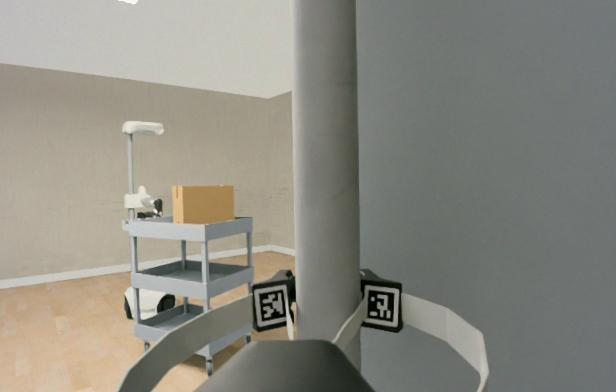

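Call:
move(r1={"joints":{"gripper_m":0.11}}, blocking=false, cameras=[])

Call:
wait(seconds=2, cameras=[])

Call:
move(r1={"joints":{"arm_m":0.08}}, blocking=false, cameras=[])

Call:
wait(seconds=2, cameras=[])

Call:
move(r1={"base":{"strafe_m":-0.16},"joints":{"wrist_yaw_rad":0.57}}, blocking=false, cameras=[])

Call:
wait(seconds=3, cameras=["r1_head_camera","r1_wrist_camera"])

Scene clock: 702.70 s.
move: r1 moving
r1.base_odometry: x=-4.456 y=+2.743 heading=-0.303
r1.turned_by_wheels: +0.000
r1.turned_by_imu: +0.000
r1.base_tilt: forward=-1.6 right=+1.3
r1.lidar_m: 0.51 0.75 2.49 2.33 2.45 1.91 1.80 1.90 2.46 2.36 2.44 0.69
r1.base_status: not commanded
r1.joint_positions: lift_m=+0.686 arm_m=+0.200 wrist_yaw_rad=+0.002 wrist_pitch_rad=+0.003 wrist_roll_rad=+1.568 gripper_m=+0.005
r1.joint_status: gripper_m moving
r1.measured_speeds: all 0
r1.motor_effort: lift_m=+19(19) arm_m=-4(4) wheel_0=-1(2) wheel_1=-2(2) wheel_2=+2(4)
r1.servo_current: wrist_yaw_rad=46(72) wrist_pitch_rad=39(52) wrist_roll_rad=52(65) gripper_m=78(78)
r1.hand_pose: x=+0.6595 y=-0.0869 z=+0.8634 quat_wxyz=(+0.708, +0.706, +0.002, +0.000) (m; r1's base frame)
r1.wrist_depth_mm: - - - - 345 1464 1098 / - - - - 343 1576 439 / - - - - 294 1708 - / - - - 264 265 1921 - / - - 549 247 251 - - / - 469 473 187 233 - - / - 477 480 145 216 - -
r2: as last shown
r2.turned_by_imu: +0.000
r2.base_tilt: forward=-0.6 right=+0.0
r2.lidar_m: 0.66 0.72 2.24 2.53 1.72 1.04 0.92 0.93 0.97 0.88 0.89 0.99
r2.motor_effort: lift_m=+20(20) arm_m=-8(8) wheel_0=+1(1) wheel_1=-6(6) wheel_2=+11(12)
r2.servo_current: wrist_yaw_rad=78(85) wrist_pitch_rad=46(46) wrist_roll_rad=39(65) gripper_m=104(104)
r2.contact_limits: arm_m 0.1
r2.wrist_depth_mm: - - - 170 220 192 174 / - - - 168 227 193 175 / - - - 174 224 195 175 / - - - 169 224 201 - / - - - 171 226 197 177 / - - 1921 170 179 190 178 / - - 147 - 224 186 178
pictures: none
No camera images: "cameras" was empty.

Scene clock: 704.23 s.
earlier move: r1 done
r1.base_odometry: x=-4.456 y=+2.743 heading=-0.303
r1.turned_by_wheels: +0.000
r1.turned_by_imu: +0.000
r1.base_tilt: forward=-1.6 right=+1.3
r1.lidar_m: 0.50 0.76 2.48 2.32 2.45 1.88 1.80 1.87 2.46 2.36 2.43 0.68
r1.base_status: not commanded
r1.joint_positions: lift_m=+0.686 arm_m=+0.200 wrist_yaw_rad=+0.002 wrist_pitch_rad=+0.003 wrist_roll_rad=+1.568 gripper_m=+0.110
r1.joint_status: all done
r1.measured_speeds: all 0
r1.motor_effort: lift_m=+19(19) arm_m=-4(4) wheel_0=-1(2) wheel_1=-1(2) wheel_2=+1(4)
r1.servo_current: wrist_yaw_rad=52(72) wrist_pitch_rad=46(52) wrist_roll_rad=46(65) gripper_m=46(104)
r1.hand_pose: x=+0.6595 y=-0.0869 z=+0.8634 quat_wxyz=(+0.708, +0.706, +0.002, +0.000) (m; r1's base frame)
r1.wrist_depth_mm: - - - 317 - 1576 1138 / - - - - 343 1537 445 / - - - - 306 1756 - / - - - - 279 1921 - / - - 597 250 257 - - / - 477 473 186 211 - - / - 480 480 142 225 - -
r2.base_odometry: x=-1.979 y=-1.082 heading=-2.057
r2.turned_by_wheels: +0.000
r2.turned_by_imu: +0.000
r2.base_tilt: forward=-0.6 right=+0.1
r2.lidar_m: 0.69 0.74 2.22 2.54 1.71 1.04 0.91 0.93 1.01 0.88 0.88 0.97
r2.base_status: not commanded
r2.joint_positions: lift_m=+0.850 arm_m=+0.312 wrist_yaw_rad=+1.088 wrist_pitch_rad=+0.002 wrist_roll_rad=+0.000 gripper_m=-0.019
r2.joint_status: not commanded
r2.measured_speeds: all 0
r2.motor_effort: lift_m=+20(20) arm_m=-7(8) wheel_0=+1(1) wheel_1=-6(7) wheel_2=+12(12)
r2.servo_current: wrist_yaw_rad=65(85) wrist_pitch_rad=39(46) wrist_roll_rad=52(65) gripper_m=98(104)
r2.contact_limits: arm_m 0.1
r2.hand_pose: x=+0.6945 y=+0.2148 z=+1.0276 quat_wxyz=(+0.856, +0.000, +0.001, +0.517) (m; r2's base frame)
r2.wrist_depth_mm: - - - 170 220 193 174 / - - - 167 226 193 174 / - - - 174 224 195 175 / - - - 169 224 200 - / - - - 171 226 197 177 / - - 1983 171 179 189 178 / - - 147 - 222 186 179
wait: 1.53 of 2 s (r1 has come to rest)
pictures: none
No camera images: "cameras" was empty.

Scene clock: 704.73 s.
move: r1 moving
r1.base_odometry: x=-4.456 y=+2.743 heading=-0.303
r1.turned_by_wheels: +0.000
r1.turned_by_imu: +0.000
r1.base_tilt: forward=-1.6 right=+1.2
r1.lidar_m: 0.53 0.76 2.49 2.33 2.43 1.87 1.79 1.87 2.46 2.36 2.44 0.69
r1.base_status: not commanded
r1.joint_positions: lift_m=+0.686 arm_m=+0.149 wrist_yaw_rad=+0.002 wrist_pitch_rad=+0.003 wrist_roll_rad=+1.568 gripper_m=+0.110
r1.joint_status: arm_m moving
r1.measured_speeds: translate_m=+0.000 strafe_m=+0.000 rotate_rad=+0.000 lift_m=+0.000 arm_m=-0.195 wrist_yaw_rad=+0.000 wrist_pitch_rad=+0.000 wrist_roll_rad=+0.000
r1.motor_effort: lift_m=+19(19) arm_m=-5(8) wheel_0=-1(2) wheel_1=-2(2) wheel_2=+1(1)
r1.servo_current: wrist_yaw_rad=59(65) wrist_pitch_rad=52(52) wrist_roll_rad=52(65) gripper_m=46(46)
r1.hand_pose: x=+0.6089 y=-0.0869 z=+0.8634 quat_wxyz=(+0.708, +0.706, +0.002, +0.000) (m; r1's base frame)
r1.wrist_depth_mm: - - - 338 - 1756 1205 / - - - - 392 410 399 / - - - - - 1808 - / - - - - 327 - - / - - 580 525 297 - - / - - 521 226 195 - - / - - 525 143 265 - -
r2: as last shown
r2.base_tilt: forward=-0.6 right=+0.0
r2.lidar_m: 0.69 0.73 2.25 2.56 1.73 1.06 0.91 0.93 1.02 0.89 0.90 0.99
r2.servo_current: wrist_yaw_rad=78(78) wrist_pitch_rad=46(46) wrist_roll_rad=39(59) gripper_m=104(104)
r2.contact_limits: arm_m 0.1
r2.wrist_depth_mm: - - - 170 220 192 173 / - - - 167 226 193 174 / - - - 174 224 195 176 / - - - 169 224 200 - / - - - 171 225 197 178 / - - 1863 171 179 190 178 / - - 147 - 223 186 178
pictures: none
No camera images: "cameras" was empty.

Scene clock: 705.60 s.
earlier move: r1 done
r1.base_odometry: x=-4.456 y=+2.743 heading=-0.303
r1.turned_by_wheels: +0.000
r1.turned_by_imu: +0.000
r1.base_tilt: forward=-1.6 right=+1.3
r1.lidar_m: 0.53 0.75 2.48 2.33 2.44 1.87 1.79 1.87 2.47 2.36 2.44 0.67
r1.base_status: not commanded
r1.joint_positions: lift_m=+0.686 arm_m=+0.080 wrist_yaw_rad=+0.002 wrist_pitch_rad=+0.003 wrist_roll_rad=+1.568 gripper_m=+0.110
r1.joint_status: all done
r1.measured_speeds: all 0
r1.motor_effort: lift_m=+19(19) arm_m=-5(8) wheel_0=-1(2) wheel_1=-1(2) wheel_2=+1(1)
r1.servo_current: wrist_yaw_rad=46(65) wrist_pitch_rad=46(52) wrist_roll_rad=33(65) gripper_m=39(52)
r1.hand_pose: x=+0.5396 y=-0.0869 z=+0.8634 quat_wxyz=(+0.708, +0.706, +0.002, +0.000) (m; r1's base frame)
r1.wrist_depth_mm: - - - - - 1756 1182 / - - - 477 - 1537 1160 / - - - - - 1708 - / - - - - - - - / - - 741 603 387 - - / - - 597 301 196 - - / - - 603 136 - - -
r2.base_odometry: x=-1.979 y=-1.082 heading=-2.057
r2.turned_by_wheels: +0.000
r2.turned_by_imu: +0.000
r2.base_tilt: forward=-0.6 right=+0.1
r2.lidar_m: 0.69 0.70 2.22 2.56 1.76 1.07 0.92 0.91 1.02 0.86 0.90 0.98
r2.base_status: not commanded
r2.joint_positions: lift_m=+0.850 arm_m=+0.312 wrist_yaw_rad=+1.088 wrist_pitch_rad=+0.002 wrist_roll_rad=+0.000 gripper_m=-0.019
r2.joint_status: not commanded
r2.measured_speeds: all 0
r2.motor_effort: lift_m=+20(20) arm_m=-8(8) wheel_0=+1(1) wheel_1=-6(7) wheel_2=+11(12)
r2.servo_current: wrist_yaw_rad=72(85) wrist_pitch_rad=46(46) wrist_roll_rad=52(59) gripper_m=98(104)
r2.contact_limits: arm_m 0.1
r2.hand_pose: x=+0.6945 y=+0.2148 z=+1.0276 quat_wxyz=(+0.856, +0.000, +0.001, +0.517) (m; r2's base frame)
r2.wrist_depth_mm: - - - 170 220 193 173 / - - - 167 226 193 174 / - - - 174 224 195 176 / - - - 169 224 200 - / - - - 171 225 198 177 / - - 1983 170 179 189 178 / - - 147 - 224 186 178
wait: 0.87 of 2 s (r1 has come to rest)
pictures: none
No camera images: "cameras" was empty.

Scene clock: 706.10 s.
move: r1 moving
r1.base_odometry: x=-4.466 y=+2.709 heading=-0.303
r1.turned_by_wheels: +0.000
r1.turned_by_imu: +0.000
r1.base_tilt: forward=-1.5 right=+1.2
r1.lidar_m: 0.55 0.60 2.51 2.36 2.48 1.88 1.77 1.85 2.44 2.32 2.40 0.70
r1.base_status: strafe_m moving
r1.joint_positions: lift_m=+0.686 arm_m=+0.080 wrist_yaw_rad=+0.515 wrist_pitch_rad=+0.003 wrist_roll_rad=+1.568 gripper_m=+0.110
r1.joint_status: wrist_yaw_rad moving
r1.measured_speeds: translate_m=+0.000 strafe_m=-0.141 rotate_rad=+0.003 lift_m=+0.000 arm_m=+0.000 wrist_yaw_rad=+0.973 wrist_pitch_rad=+0.000 wrist_roll_rad=+0.000
r1.motor_effort: lift_m=+19(19) arm_m=-5(5) wheel_0=+10(11) wheel_1=-8(11) wheel_2=+0(1)
r1.servo_current: wrist_yaw_rad=52(124) wrist_pitch_rad=52(52) wrist_roll_rad=46(52) gripper_m=46(46)
r1.hand_pose: x=+0.5451 y=+0.0658 z=+0.8634 quat_wxyz=(+0.685, +0.683, +0.181, +0.179) (m; r1's base frame)
r1.wrist_depth_mm: - - - 232 293 - - / - - 525 232 294 - - / - - 564 233 293 - - / - - 609 231 293 - - / - - - 654 293 1708 - / - - - - 196 303 304 / - - - 142 294 1863 1281
r2: as last shown
r2.base_tilt: forward=-0.6 right=+0.0
r2.lidar_m: 0.70 0.69 2.24 2.57 1.73 1.06 0.93 0.93 1.03 0.86 0.86 0.98
r2.motor_effort: lift_m=+20(20) arm_m=-7(8) wheel_0=+0(1) wheel_1=-6(7) wheel_2=+11(12)
r2.servo_current: wrist_yaw_rad=78(78) wrist_pitch_rad=39(46) wrist_roll_rad=46(59) gripper_m=98(104)
r2.contact_limits: arm_m 0.1
r2.wrist_depth_mm: - - - 170 221 192 173 / - - - 168 227 193 174 / - - - 174 224 195 175 / - - - 169 225 200 - / - - - 170 226 197 178 / - - - 170 179 189 178 / - - 147 - 224 185 178
pictures: none
No camera images: "cameras" was empty.

Scene clock: 707.40 s.
earlier move: r1 done
r1.base_odometry: x=-4.503 y=+2.591 heading=-0.303
r1.turned_by_wheels: +0.000
r1.turned_by_imu: -0.001
r1.base_tilt: forward=-1.6 right=+1.3
r1.lidar_m: 0.59 0.56 2.65 2.50 2.61 1.90 1.79 1.86 2.32 2.19 2.26 3.06
r1.base_status: done
r1.joint_positions: lift_m=+0.686 arm_m=+0.080 wrist_yaw_rad=+0.567 wrist_pitch_rad=+0.003 wrist_roll_rad=+1.568 gripper_m=+0.110
r1.joint_status: all done
r1.measured_speeds: all 0
r1.motor_effort: lift_m=+19(19) arm_m=-5(5) wheel_0=+1(11) wheel_1=-1(11) wheel_2=+0(1)
r1.servo_current: wrist_yaw_rad=52(124) wrist_pitch_rad=46(52) wrist_roll_rad=52(65) gripper_m=46(52)
r1.hand_pose: x=+0.5412 y=+0.0812 z=+0.8634 quat_wxyz=(+0.680, +0.678, +0.199, +0.197) (m; r1's base frame)
r1.wrist_depth_mm: - - - - - 1921 - / - - 707 276 338 - - / - - 574 279 342 - - / - - 627 603 345 - - / - - 683 661 345 - - / - - - - 195 211 - / - - - 136 373 387 382
r2.base_odometry: x=-1.979 y=-1.082 heading=-2.057
r2.turned_by_wheels: +0.000
r2.turned_by_imu: +0.000
r2.base_tilt: forward=-0.7 right=+0.1
r2.lidar_m: 0.68 0.70 2.28 2.54 1.74 1.07 0.91 0.91 1.02 0.87 0.88 0.98
r2.base_status: not commanded
r2.joint_positions: lift_m=+0.850 arm_m=+0.312 wrist_yaw_rad=+1.088 wrist_pitch_rad=+0.002 wrist_roll_rad=+0.000 gripper_m=-0.019
r2.joint_status: not commanded
r2.measured_speeds: all 0
r2.motor_effort: lift_m=+20(20) arm_m=-7(8) wheel_0=+0(1) wheel_1=-6(7) wheel_2=+11(12)
r2.servo_current: wrist_yaw_rad=72(85) wrist_pitch_rad=46(46) wrist_roll_rad=46(59) gripper_m=98(104)
r2.contact_limits: arm_m 0.1
r2.hand_pose: x=+0.6945 y=+0.2148 z=+1.0276 quat_wxyz=(+0.856, +0.000, +0.001, +0.517) (m; r2's base frame)
r2.wrist_depth_mm: - - - 170 220 193 174 / - - - 167 226 193 174 / - - - 174 224 195 175 / - - - 170 224 200 - / - - - 171 224 197 178 / - - 1983 171 178 189 178 / - - 147 - 223 187 178
wait: 1.30 of 3 s (r1 has come to rest)
pictures: r1_head_camera, r1_wrist_camera
Images, in order (width x height): r1_head_camera 420x560, r1_wrist_camera 616x392.

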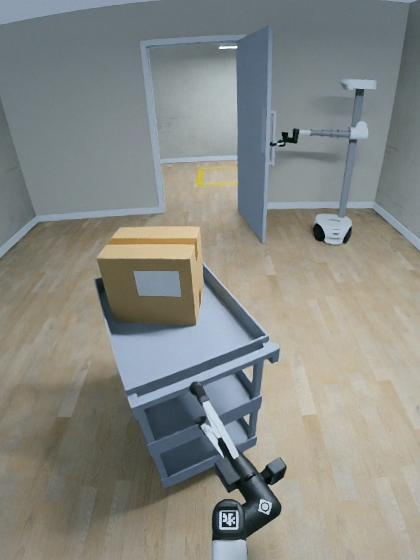

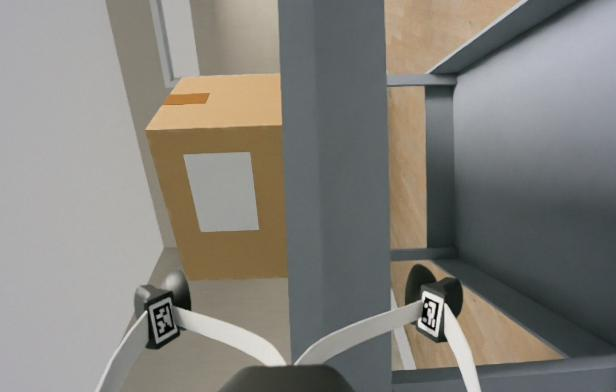

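Call:
move(r1={"base":{"strafe_m":0.03},"joints":{"arm_m":0.187},"speeds":{"arm_m":0.15},"contact_limits":{"arm_m":0.0}}, blocking=false, cameras=[])

Call:
wait(seconds=3, cameras=["r1_head_camera","r1_wrist_camera"])

Call:
move(r1={"joints":{"gripper_m":-0.03}}, blocking=false, cameras=[])

Call:
wait(seconds=2.5, cameras=["r1_head_camera","r1_wrist_camera"])

Scene clock: 716.40 s.
move: r1 moving
r1.base_odometry: x=-4.495 y=+2.616 heading=-0.303
r1.turned_by_wheels: +0.000
r1.turned_by_imu: +0.000
r1.base_tilt: forward=-1.6 right=+1.2
r1.lidar_m: 0.58 0.54 2.60 2.47 2.59 1.87 1.78 1.86 2.33 2.22 2.28 3.08
r1.base_status: strafe_m moving
r1.joint_positions: lift_m=+0.686 arm_m=+0.127 wrist_yaw_rad=+0.567 wrist_pitch_rad=+0.003 wrist_roll_rad=+1.568 gripper_m=+0.110
r1.joint_status: arm_m moving
r1.measured_speeds: translate_m=+0.000 strafe_m=+0.042 rotate_rad=+0.003 lift_m=+0.000 arm_m=+0.150 wrist_yaw_rad=+0.000 wrist_pitch_rad=+0.000 wrist_roll_rad=+0.000
r1.motor_effort: lift_m=+19(19) arm_m=+6(7) wheel_0=-1(11) wheel_1=+3(8) wheel_2=+1(1)
r1.servo_current: wrist_yaw_rad=46(65) wrist_pitch_rad=33(52) wrist_roll_rad=52(59) gripper_m=39(46)
r1.contact_limits: arm_m 0
r1.hand_pose: x=+0.5883 y=+0.0812 z=+0.8634 quat_wxyz=(+0.680, +0.678, +0.199, +0.197) (m; r1's base frame)
r1.wrist_depth_mm: - - - - 283 1983 - / - - 597 228 285 - - / - - 521 230 290 - - / - - 580 232 293 - - / - - 640 236 297 - - / - - - - 195 211 - / - - - 136 304 1708 1255
r2: as last shown
r2.base_tilt: forward=-0.6 right=+0.0
r2.lidar_m: 0.67 0.71 2.26 2.55 1.71 1.05 0.91 0.94 0.99 0.87 0.88 0.98
r2.motor_effort: lift_m=+20(20) arm_m=-7(8) wheel_0=+1(1) wheel_1=-6(7) wheel_2=+12(12)
r2.servo_current: wrist_yaw_rad=65(78) wrist_pitch_rad=46(52) wrist_roll_rad=39(59) gripper_m=104(104)
r2.contact_limits: arm_m 0.1
r2.wrist_depth_mm: - - - 170 220 193 174 / - - - 168 227 193 174 / - - - 174 224 195 176 / - - - 169 224 200 - / - - - 170 226 196 178 / - - 1983 170 178 190 178 / - - 147 - 223 186 178
pictures: none
No camera images: "cameras" was empty.

Scene clock: 717.27 s.
earlier move: r1 done
r1.base_odometry: x=-4.494 y=+2.619 heading=-0.304
r1.turned_by_wheels: +0.000
r1.turned_by_imu: -0.001
r1.base_tilt: forward=-1.6 right=+1.3
r1.lidar_m: 0.57 0.56 2.63 2.45 2.57 1.88 1.78 1.86 2.35 2.20 2.30 3.07
r1.base_status: done
r1.joint_positions: lift_m=+0.686 arm_m=+0.187 wrist_yaw_rad=+0.567 wrist_pitch_rad=+0.003 wrist_roll_rad=+1.569 gripper_m=+0.110
r1.joint_status: all done
r1.measured_speeds: all 0
r1.motor_effort: lift_m=+19(19) arm_m=+5(8) wheel_0=-1(11) wheel_1=+0(8) wheel_2=-2(2)
r1.servo_current: wrist_yaw_rad=39(65) wrist_pitch_rad=46(52) wrist_roll_rad=52(65) gripper_m=33(52)
r1.contact_limits: arm_m 0
r1.hand_pose: x=+0.6480 y=+0.0813 z=+0.8634 quat_wxyz=(+0.680, +0.678, +0.199, +0.197) (m; r1's base frame)
r1.wrist_depth_mm: - - - - 223 1808 - / - - 525 168 227 - - / - 466 466 231 232 - - / - - 508 175 236 - - / - - 569 178 238 - - / - - 621 239 211 211 - / - - - 142 247 1708 1255
r2.base_odometry: x=-1.979 y=-1.082 heading=-2.057
r2.turned_by_wheels: +0.000
r2.turned_by_imu: +0.000
r2.base_tilt: forward=-0.6 right=+0.1
r2.lidar_m: 0.69 0.71 2.24 2.55 1.75 1.05 0.92 0.93 1.00 0.87 0.87 0.91
r2.base_status: not commanded
r2.joint_positions: lift_m=+0.850 arm_m=+0.312 wrist_yaw_rad=+1.088 wrist_pitch_rad=+0.002 wrist_roll_rad=+0.000 gripper_m=-0.019
r2.joint_status: not commanded
r2.measured_speeds: all 0
r2.motor_effort: lift_m=+20(20) arm_m=-8(8) wheel_0=+1(1) wheel_1=-6(7) wheel_2=+11(12)
r2.servo_current: wrist_yaw_rad=72(85) wrist_pitch_rad=39(52) wrist_roll_rad=59(59) gripper_m=91(104)
r2.contact_limits: arm_m 0.1
r2.hand_pose: x=+0.6945 y=+0.2148 z=+1.0276 quat_wxyz=(+0.856, +0.000, +0.001, +0.517) (m; r2's base frame)
r2.wrist_depth_mm: - - - 171 220 192 174 / - - - 168 226 193 174 / - - - 174 224 195 176 / - - - 169 224 200 - / - - - 171 225 197 177 / - - - 170 179 189 178 / - - 147 - 223 186 178
wait: 0.87 of 3 s (r1 has come to rest)
pictures: r1_head_camera, r1_wrist_camera
Images, in order (width x height): r1_head_camera 420x560, r1_wrist_camera 616x392.

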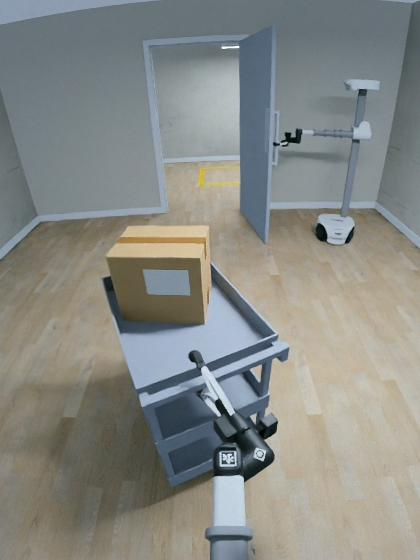

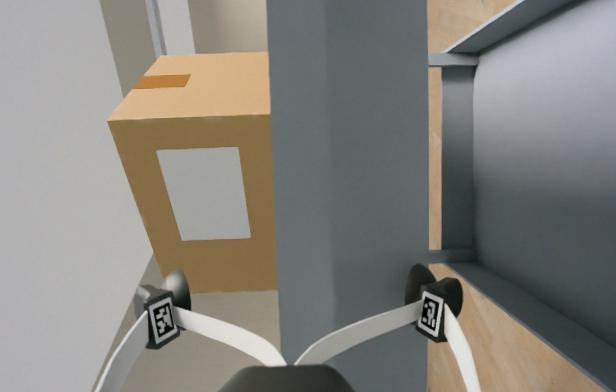

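Scene clock: 717.77 s.
move: r1 moving
r1.base_odometry: x=-4.494 y=+2.619 heading=-0.304
r1.turned_by_wheels: +0.000
r1.turned_by_imu: +0.000
r1.base_tilt: forward=-1.6 right=+1.3
r1.lidar_m: 0.58 0.52 2.63 2.44 2.57 1.89 1.79 1.87 2.35 2.20 2.29 3.07
r1.base_status: not commanded
r1.joint_positions: lift_m=+0.686 arm_m=+0.187 wrist_yaw_rad=+0.567 wrist_pitch_rad=+0.003 wrist_roll_rad=+1.569 gripper_m=+0.095
r1.joint_status: gripper_m moving
r1.measured_speeds: all 0
r1.motor_effort: lift_m=+19(19) arm_m=+5(5) wheel_0=-1(1) wheel_1=-1(1) wheel_2=-2(2)
r1.servo_current: wrist_yaw_rad=46(52) wrist_pitch_rad=39(46) wrist_roll_rad=72(72) gripper_m=85(85)
r1.contact_limits: arm_m 0
r1.hand_pose: x=+0.6480 y=+0.0813 z=+0.8634 quat_wxyz=(+0.680, +0.678, +0.199, +0.197) (m; r1's base frame)
r1.wrist_depth_mm: - - - - 224 1863 - / - - 521 168 227 - - / - 466 462 229 232 - - / - - 512 174 235 - - / - - 574 177 238 - - / - - 211 240 198 1464 - / - - - 141 246 1756 1255
r2: as last shown
r2.base_tilt: forward=-0.6 right=+0.0
r2.lidar_m: 0.68 0.70 2.24 2.56 1.72 1.04 0.92 0.92 1.00 0.88 0.88 0.97
r2.motor_effort: lift_m=+20(20) arm_m=-7(8) wheel_0=+1(1) wheel_1=-6(7) wheel_2=+12(12)
r2.servo_current: wrist_yaw_rad=65(78) wrist_pitch_rad=39(46) wrist_roll_rad=46(59) gripper_m=98(104)
r2.contact_limits: arm_m 0.1
r2.wrist_depth_mm: - - - 171 220 192 173 / - - - 167 226 193 174 / - - - 174 224 196 175 / - - - 169 224 200 - / - - - 171 225 198 177 / - - 1983 171 179 190 178 / - - 147 - 224 186 178
pictures: none
No camera images: "cameras" was empty.

Scene clock: 719.37 s.
earlier move: r1 done
r1.base_odometry: x=-4.494 y=+2.619 heading=-0.304
r1.turned_by_wheels: +0.000
r1.turned_by_imu: +0.000
r1.base_tilt: forward=-1.6 right=+1.3
r1.lidar_m: 0.56 0.55 2.62 2.47 2.55 1.88 1.79 1.86 2.35 2.23 2.30 3.10
r1.base_status: not commanded
r1.joint_positions: lift_m=+0.686 arm_m=+0.187 wrist_yaw_rad=+0.567 wrist_pitch_rad=+0.003 wrist_roll_rad=+1.569 gripper_m=-0.029
r1.joint_status: all done
r1.measured_speeds: all 0
r1.motor_effort: lift_m=+19(19) arm_m=-4(5) wheel_0=-1(2) wheel_1=+0(1) wheel_2=+0(3)
r1.servo_current: wrist_yaw_rad=33(65) wrist_pitch_rad=39(52) wrist_roll_rad=52(72) gripper_m=72(189)
r1.contact_limits: arm_m 0
r1.hand_pose: x=+0.6481 y=+0.0813 z=+0.8633 quat_wxyz=(+0.680, +0.678, +0.199, +0.197) (m; r1's base frame)
r1.wrist_depth_mm: - - - 220 223 1863 - / - - 559 166 225 - - / - 466 459 168 229 - - / - 512 496 170 231 - - / - - 554 172 235 - - / - - 209 192 182 1708 - / - - - 157 240 133 -
r2.base_odometry: x=-1.979 y=-1.082 heading=-2.057
r2.turned_by_wheels: +0.000
r2.turned_by_imu: +0.000
r2.base_tilt: forward=-0.7 right=+0.1
r2.lidar_m: 0.69 0.68 2.24 2.57 1.71 1.03 0.92 0.93 1.02 0.88 0.87 1.00
r2.base_status: not commanded
r2.joint_positions: lift_m=+0.850 arm_m=+0.312 wrist_yaw_rad=+1.088 wrist_pitch_rad=+0.002 wrist_roll_rad=+0.000 gripper_m=-0.019
r2.joint_status: not commanded
r2.measured_speeds: all 0
r2.motor_effort: lift_m=+20(20) arm_m=-8(8) wheel_0=+1(1) wheel_1=-6(7) wheel_2=+11(12)
r2.servo_current: wrist_yaw_rad=72(91) wrist_pitch_rad=33(46) wrist_roll_rad=46(59) gripper_m=98(104)
r2.contact_limits: arm_m 0.1
r2.hand_pose: x=+0.6945 y=+0.2148 z=+1.0276 quat_wxyz=(+0.856, +0.000, +0.001, +0.517) (m; r2's base frame)
r2.wrist_depth_mm: - - - 170 220 192 173 / - - - 168 227 194 174 / - - - 174 224 195 175 / - - - 169 224 200 - / - - - 171 226 196 177 / - - 1983 170 179 190 178 / - - 147 - 224 186 178
wait: 1.60 of 2.5 s (r1 has come to rest)
pictures: r1_head_camera, r1_wrist_camera
Images, in order (width x height): r1_head_camera 420x560, r1_wrist_camera 616x392.

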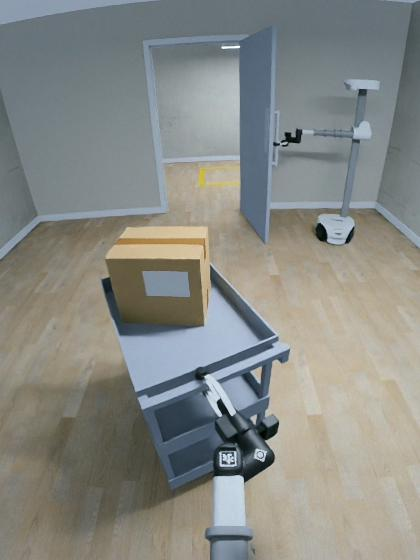

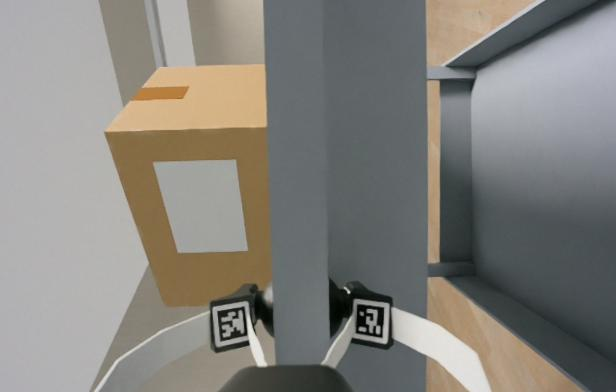

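Call:
move(r1={"base":{"translate_m":-0.9,"strafe_m":0.1},"joints":{"wrist_yaw_rad":0.0},"speeds":{"wrist_yaw_rad":0.065},"pace":"slow"}, blocking=false, cameras=[])

Call:
wait(seconds=10, cameras=["r1_head_camera","r1_wrist_camera"])

Scene clock: 727.47 s.
move: r1 moving
r1.base_odometry: x=-4.506 y=+2.624 heading=-0.304
r1.turned_by_wheels: +0.000
r1.turned_by_imu: -0.001
r1.base_tilt: forward=-1.6 right=+1.3
r1.lidar_m: 0.56 0.55 2.60 2.45 2.58 1.89 1.77 1.84 2.34 2.22 2.29 3.07
r1.base_status: translate_m moving; strafe_m moving
r1.joint_positions: lift_m=+0.686 arm_m=+0.187 wrist_yaw_rad=+0.544 wrist_pitch_rad=+0.003 wrist_roll_rad=+1.569 gripper_m=-0.029
r1.joint_status: wrist_yaw_rad moving
r1.measured_speeds: translate_m=-0.050 strafe_m=+0.006 rotate_rad=-0.002 lift_m=+0.000 arm_m=+0.000 wrist_yaw_rad=-0.065 wrist_pitch_rad=+0.000 wrist_roll_rad=+0.000
r1.motor_effort: lift_m=+19(19) arm_m=-4(4) wheel_0=-6(8) wheel_1=-3(6) wheel_2=+7(9)
r1.servo_current: wrist_yaw_rad=52(72) wrist_pitch_rad=46(46) wrist_roll_rad=59(59) gripper_m=65(72)
r1.contact_limits: arm_m 0
r1.hand_pose: x=+0.6499 y=+0.0746 z=+0.8633 quat_wxyz=(+0.682, +0.680, +0.191, +0.189) (m; r1's base frame)
r1.wrist_depth_mm: - - - - 225 1661 - / - - 564 166 227 - - / - 459 459 169 229 - - / - 508 496 170 232 - - / - - 549 233 235 - - / - - 207 193 182 1708 - / - 155 - 138 239 144 -
r2: as last shown
r2.base_tilt: forward=-0.6 right=+0.0
r2.lidar_m: 0.69 0.73 2.27 2.54 1.73 1.06 0.92 0.92 0.99 0.87 0.86 0.98
r2.motor_effort: lift_m=+20(20) arm_m=-8(8) wheel_0=+1(1) wheel_1=-6(6) wheel_2=+12(12)
r2.servo_current: wrist_yaw_rad=72(78) wrist_pitch_rad=39(46) wrist_roll_rad=52(59) gripper_m=91(104)
r2.contact_limits: arm_m 0.1
r2.wrist_depth_mm: - - - 171 221 193 173 / - - - 167 226 193 174 / - - - 175 224 195 175 / - - - 170 224 200 - / - - - 171 225 197 177 / - - - 170 178 190 177 / - - 147 - 224 185 178
pictures: none
No camera images: "cameras" was empty.

Scene clock: 737.30 s.
earlier move: r1 done
r1.base_odometry: x=-5.323 y=+2.984 heading=-0.304
r1.turned_by_wheels: +0.000
r1.turned_by_imu: +0.003
r1.base_tilt: forward=-1.6 right=+1.3
r1.lidar_m: 0.46 0.57 2.48 2.37 1.34 0.95 0.90 0.94 1.28 2.36 2.43 0.79
r1.base_status: done
r1.joint_positions: lift_m=+0.686 arm_m=+0.187 wrist_yaw_rad=+0.008 wrist_pitch_rad=+0.003 wrist_roll_rad=+1.569 gripper_m=-0.029
r1.joint_status: all done
r1.measured_speeds: all 0
r1.motor_effort: lift_m=+19(19) arm_m=-4(4) wheel_0=-4(8) wheel_1=-3(9) wheel_2=+3(10)
r1.servo_current: wrist_yaw_rad=46(130) wrist_pitch_rad=39(52) wrist_roll_rad=46(72) gripper_m=72(78)
r1.contact_limits: arm_m 0
r1.hand_pose: x=+0.6469 y=-0.0852 z=+0.8632 quat_wxyz=(+0.708, +0.706, +0.004, +0.001) (m; r1's base frame)
r1.wrist_depth_mm: - - - - - 1708 1205 / - - - - - 1756 1205 / - - - 413 - 1537 1118 / - - - - - 1708 - / - - - 256 276 1708 - / - - 208 - 182 1756 - / - - 421 - 195 134 -
r2.base_odometry: x=-1.979 y=-1.082 heading=-2.057
r2.turned_by_wheels: +0.000
r2.turned_by_imu: +0.001
r2.base_tilt: forward=-0.6 right=+0.1
r2.lidar_m: 0.69 0.70 3.28 3.32 1.74 1.07 0.91 0.92 1.00 0.86 0.89 1.00
r2.base_status: not commanded
r2.joint_positions: lift_m=+0.850 arm_m=+0.312 wrist_yaw_rad=+1.088 wrist_pitch_rad=+0.002 wrist_roll_rad=+0.000 gripper_m=-0.019
r2.joint_status: not commanded
r2.measured_speeds: all 0
r2.motor_effort: lift_m=+20(20) arm_m=-7(8) wheel_0=+1(1) wheel_1=-6(7) wheel_2=+11(12)
r2.servo_current: wrist_yaw_rad=72(91) wrist_pitch_rad=39(52) wrist_roll_rad=39(59) gripper_m=104(104)
r2.contact_limits: arm_m 0.1
r2.hand_pose: x=+0.6945 y=+0.2148 z=+1.0276 quat_wxyz=(+0.856, +0.000, +0.001, +0.517) (m; r2's base frame)
r2.wrist_depth_mm: - - - 171 220 192 174 / - - - 168 227 193 174 / - - - 174 224 195 176 / - - - 169 224 201 - / - - - 171 225 196 177 / - - - 171 179 190 178 / - - 147 - 224 186 178
wait: 9.83 of 10 s (r1 has come to rest)
pictures: r1_head_camera, r1_wrist_camera
Images, in order (width x height): r1_head_camera 420x560, r1_wrist_camera 616x392.

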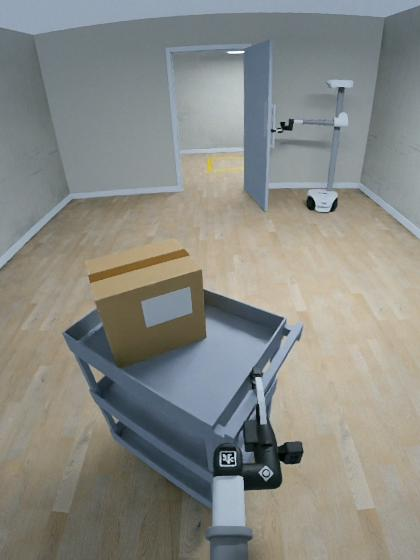

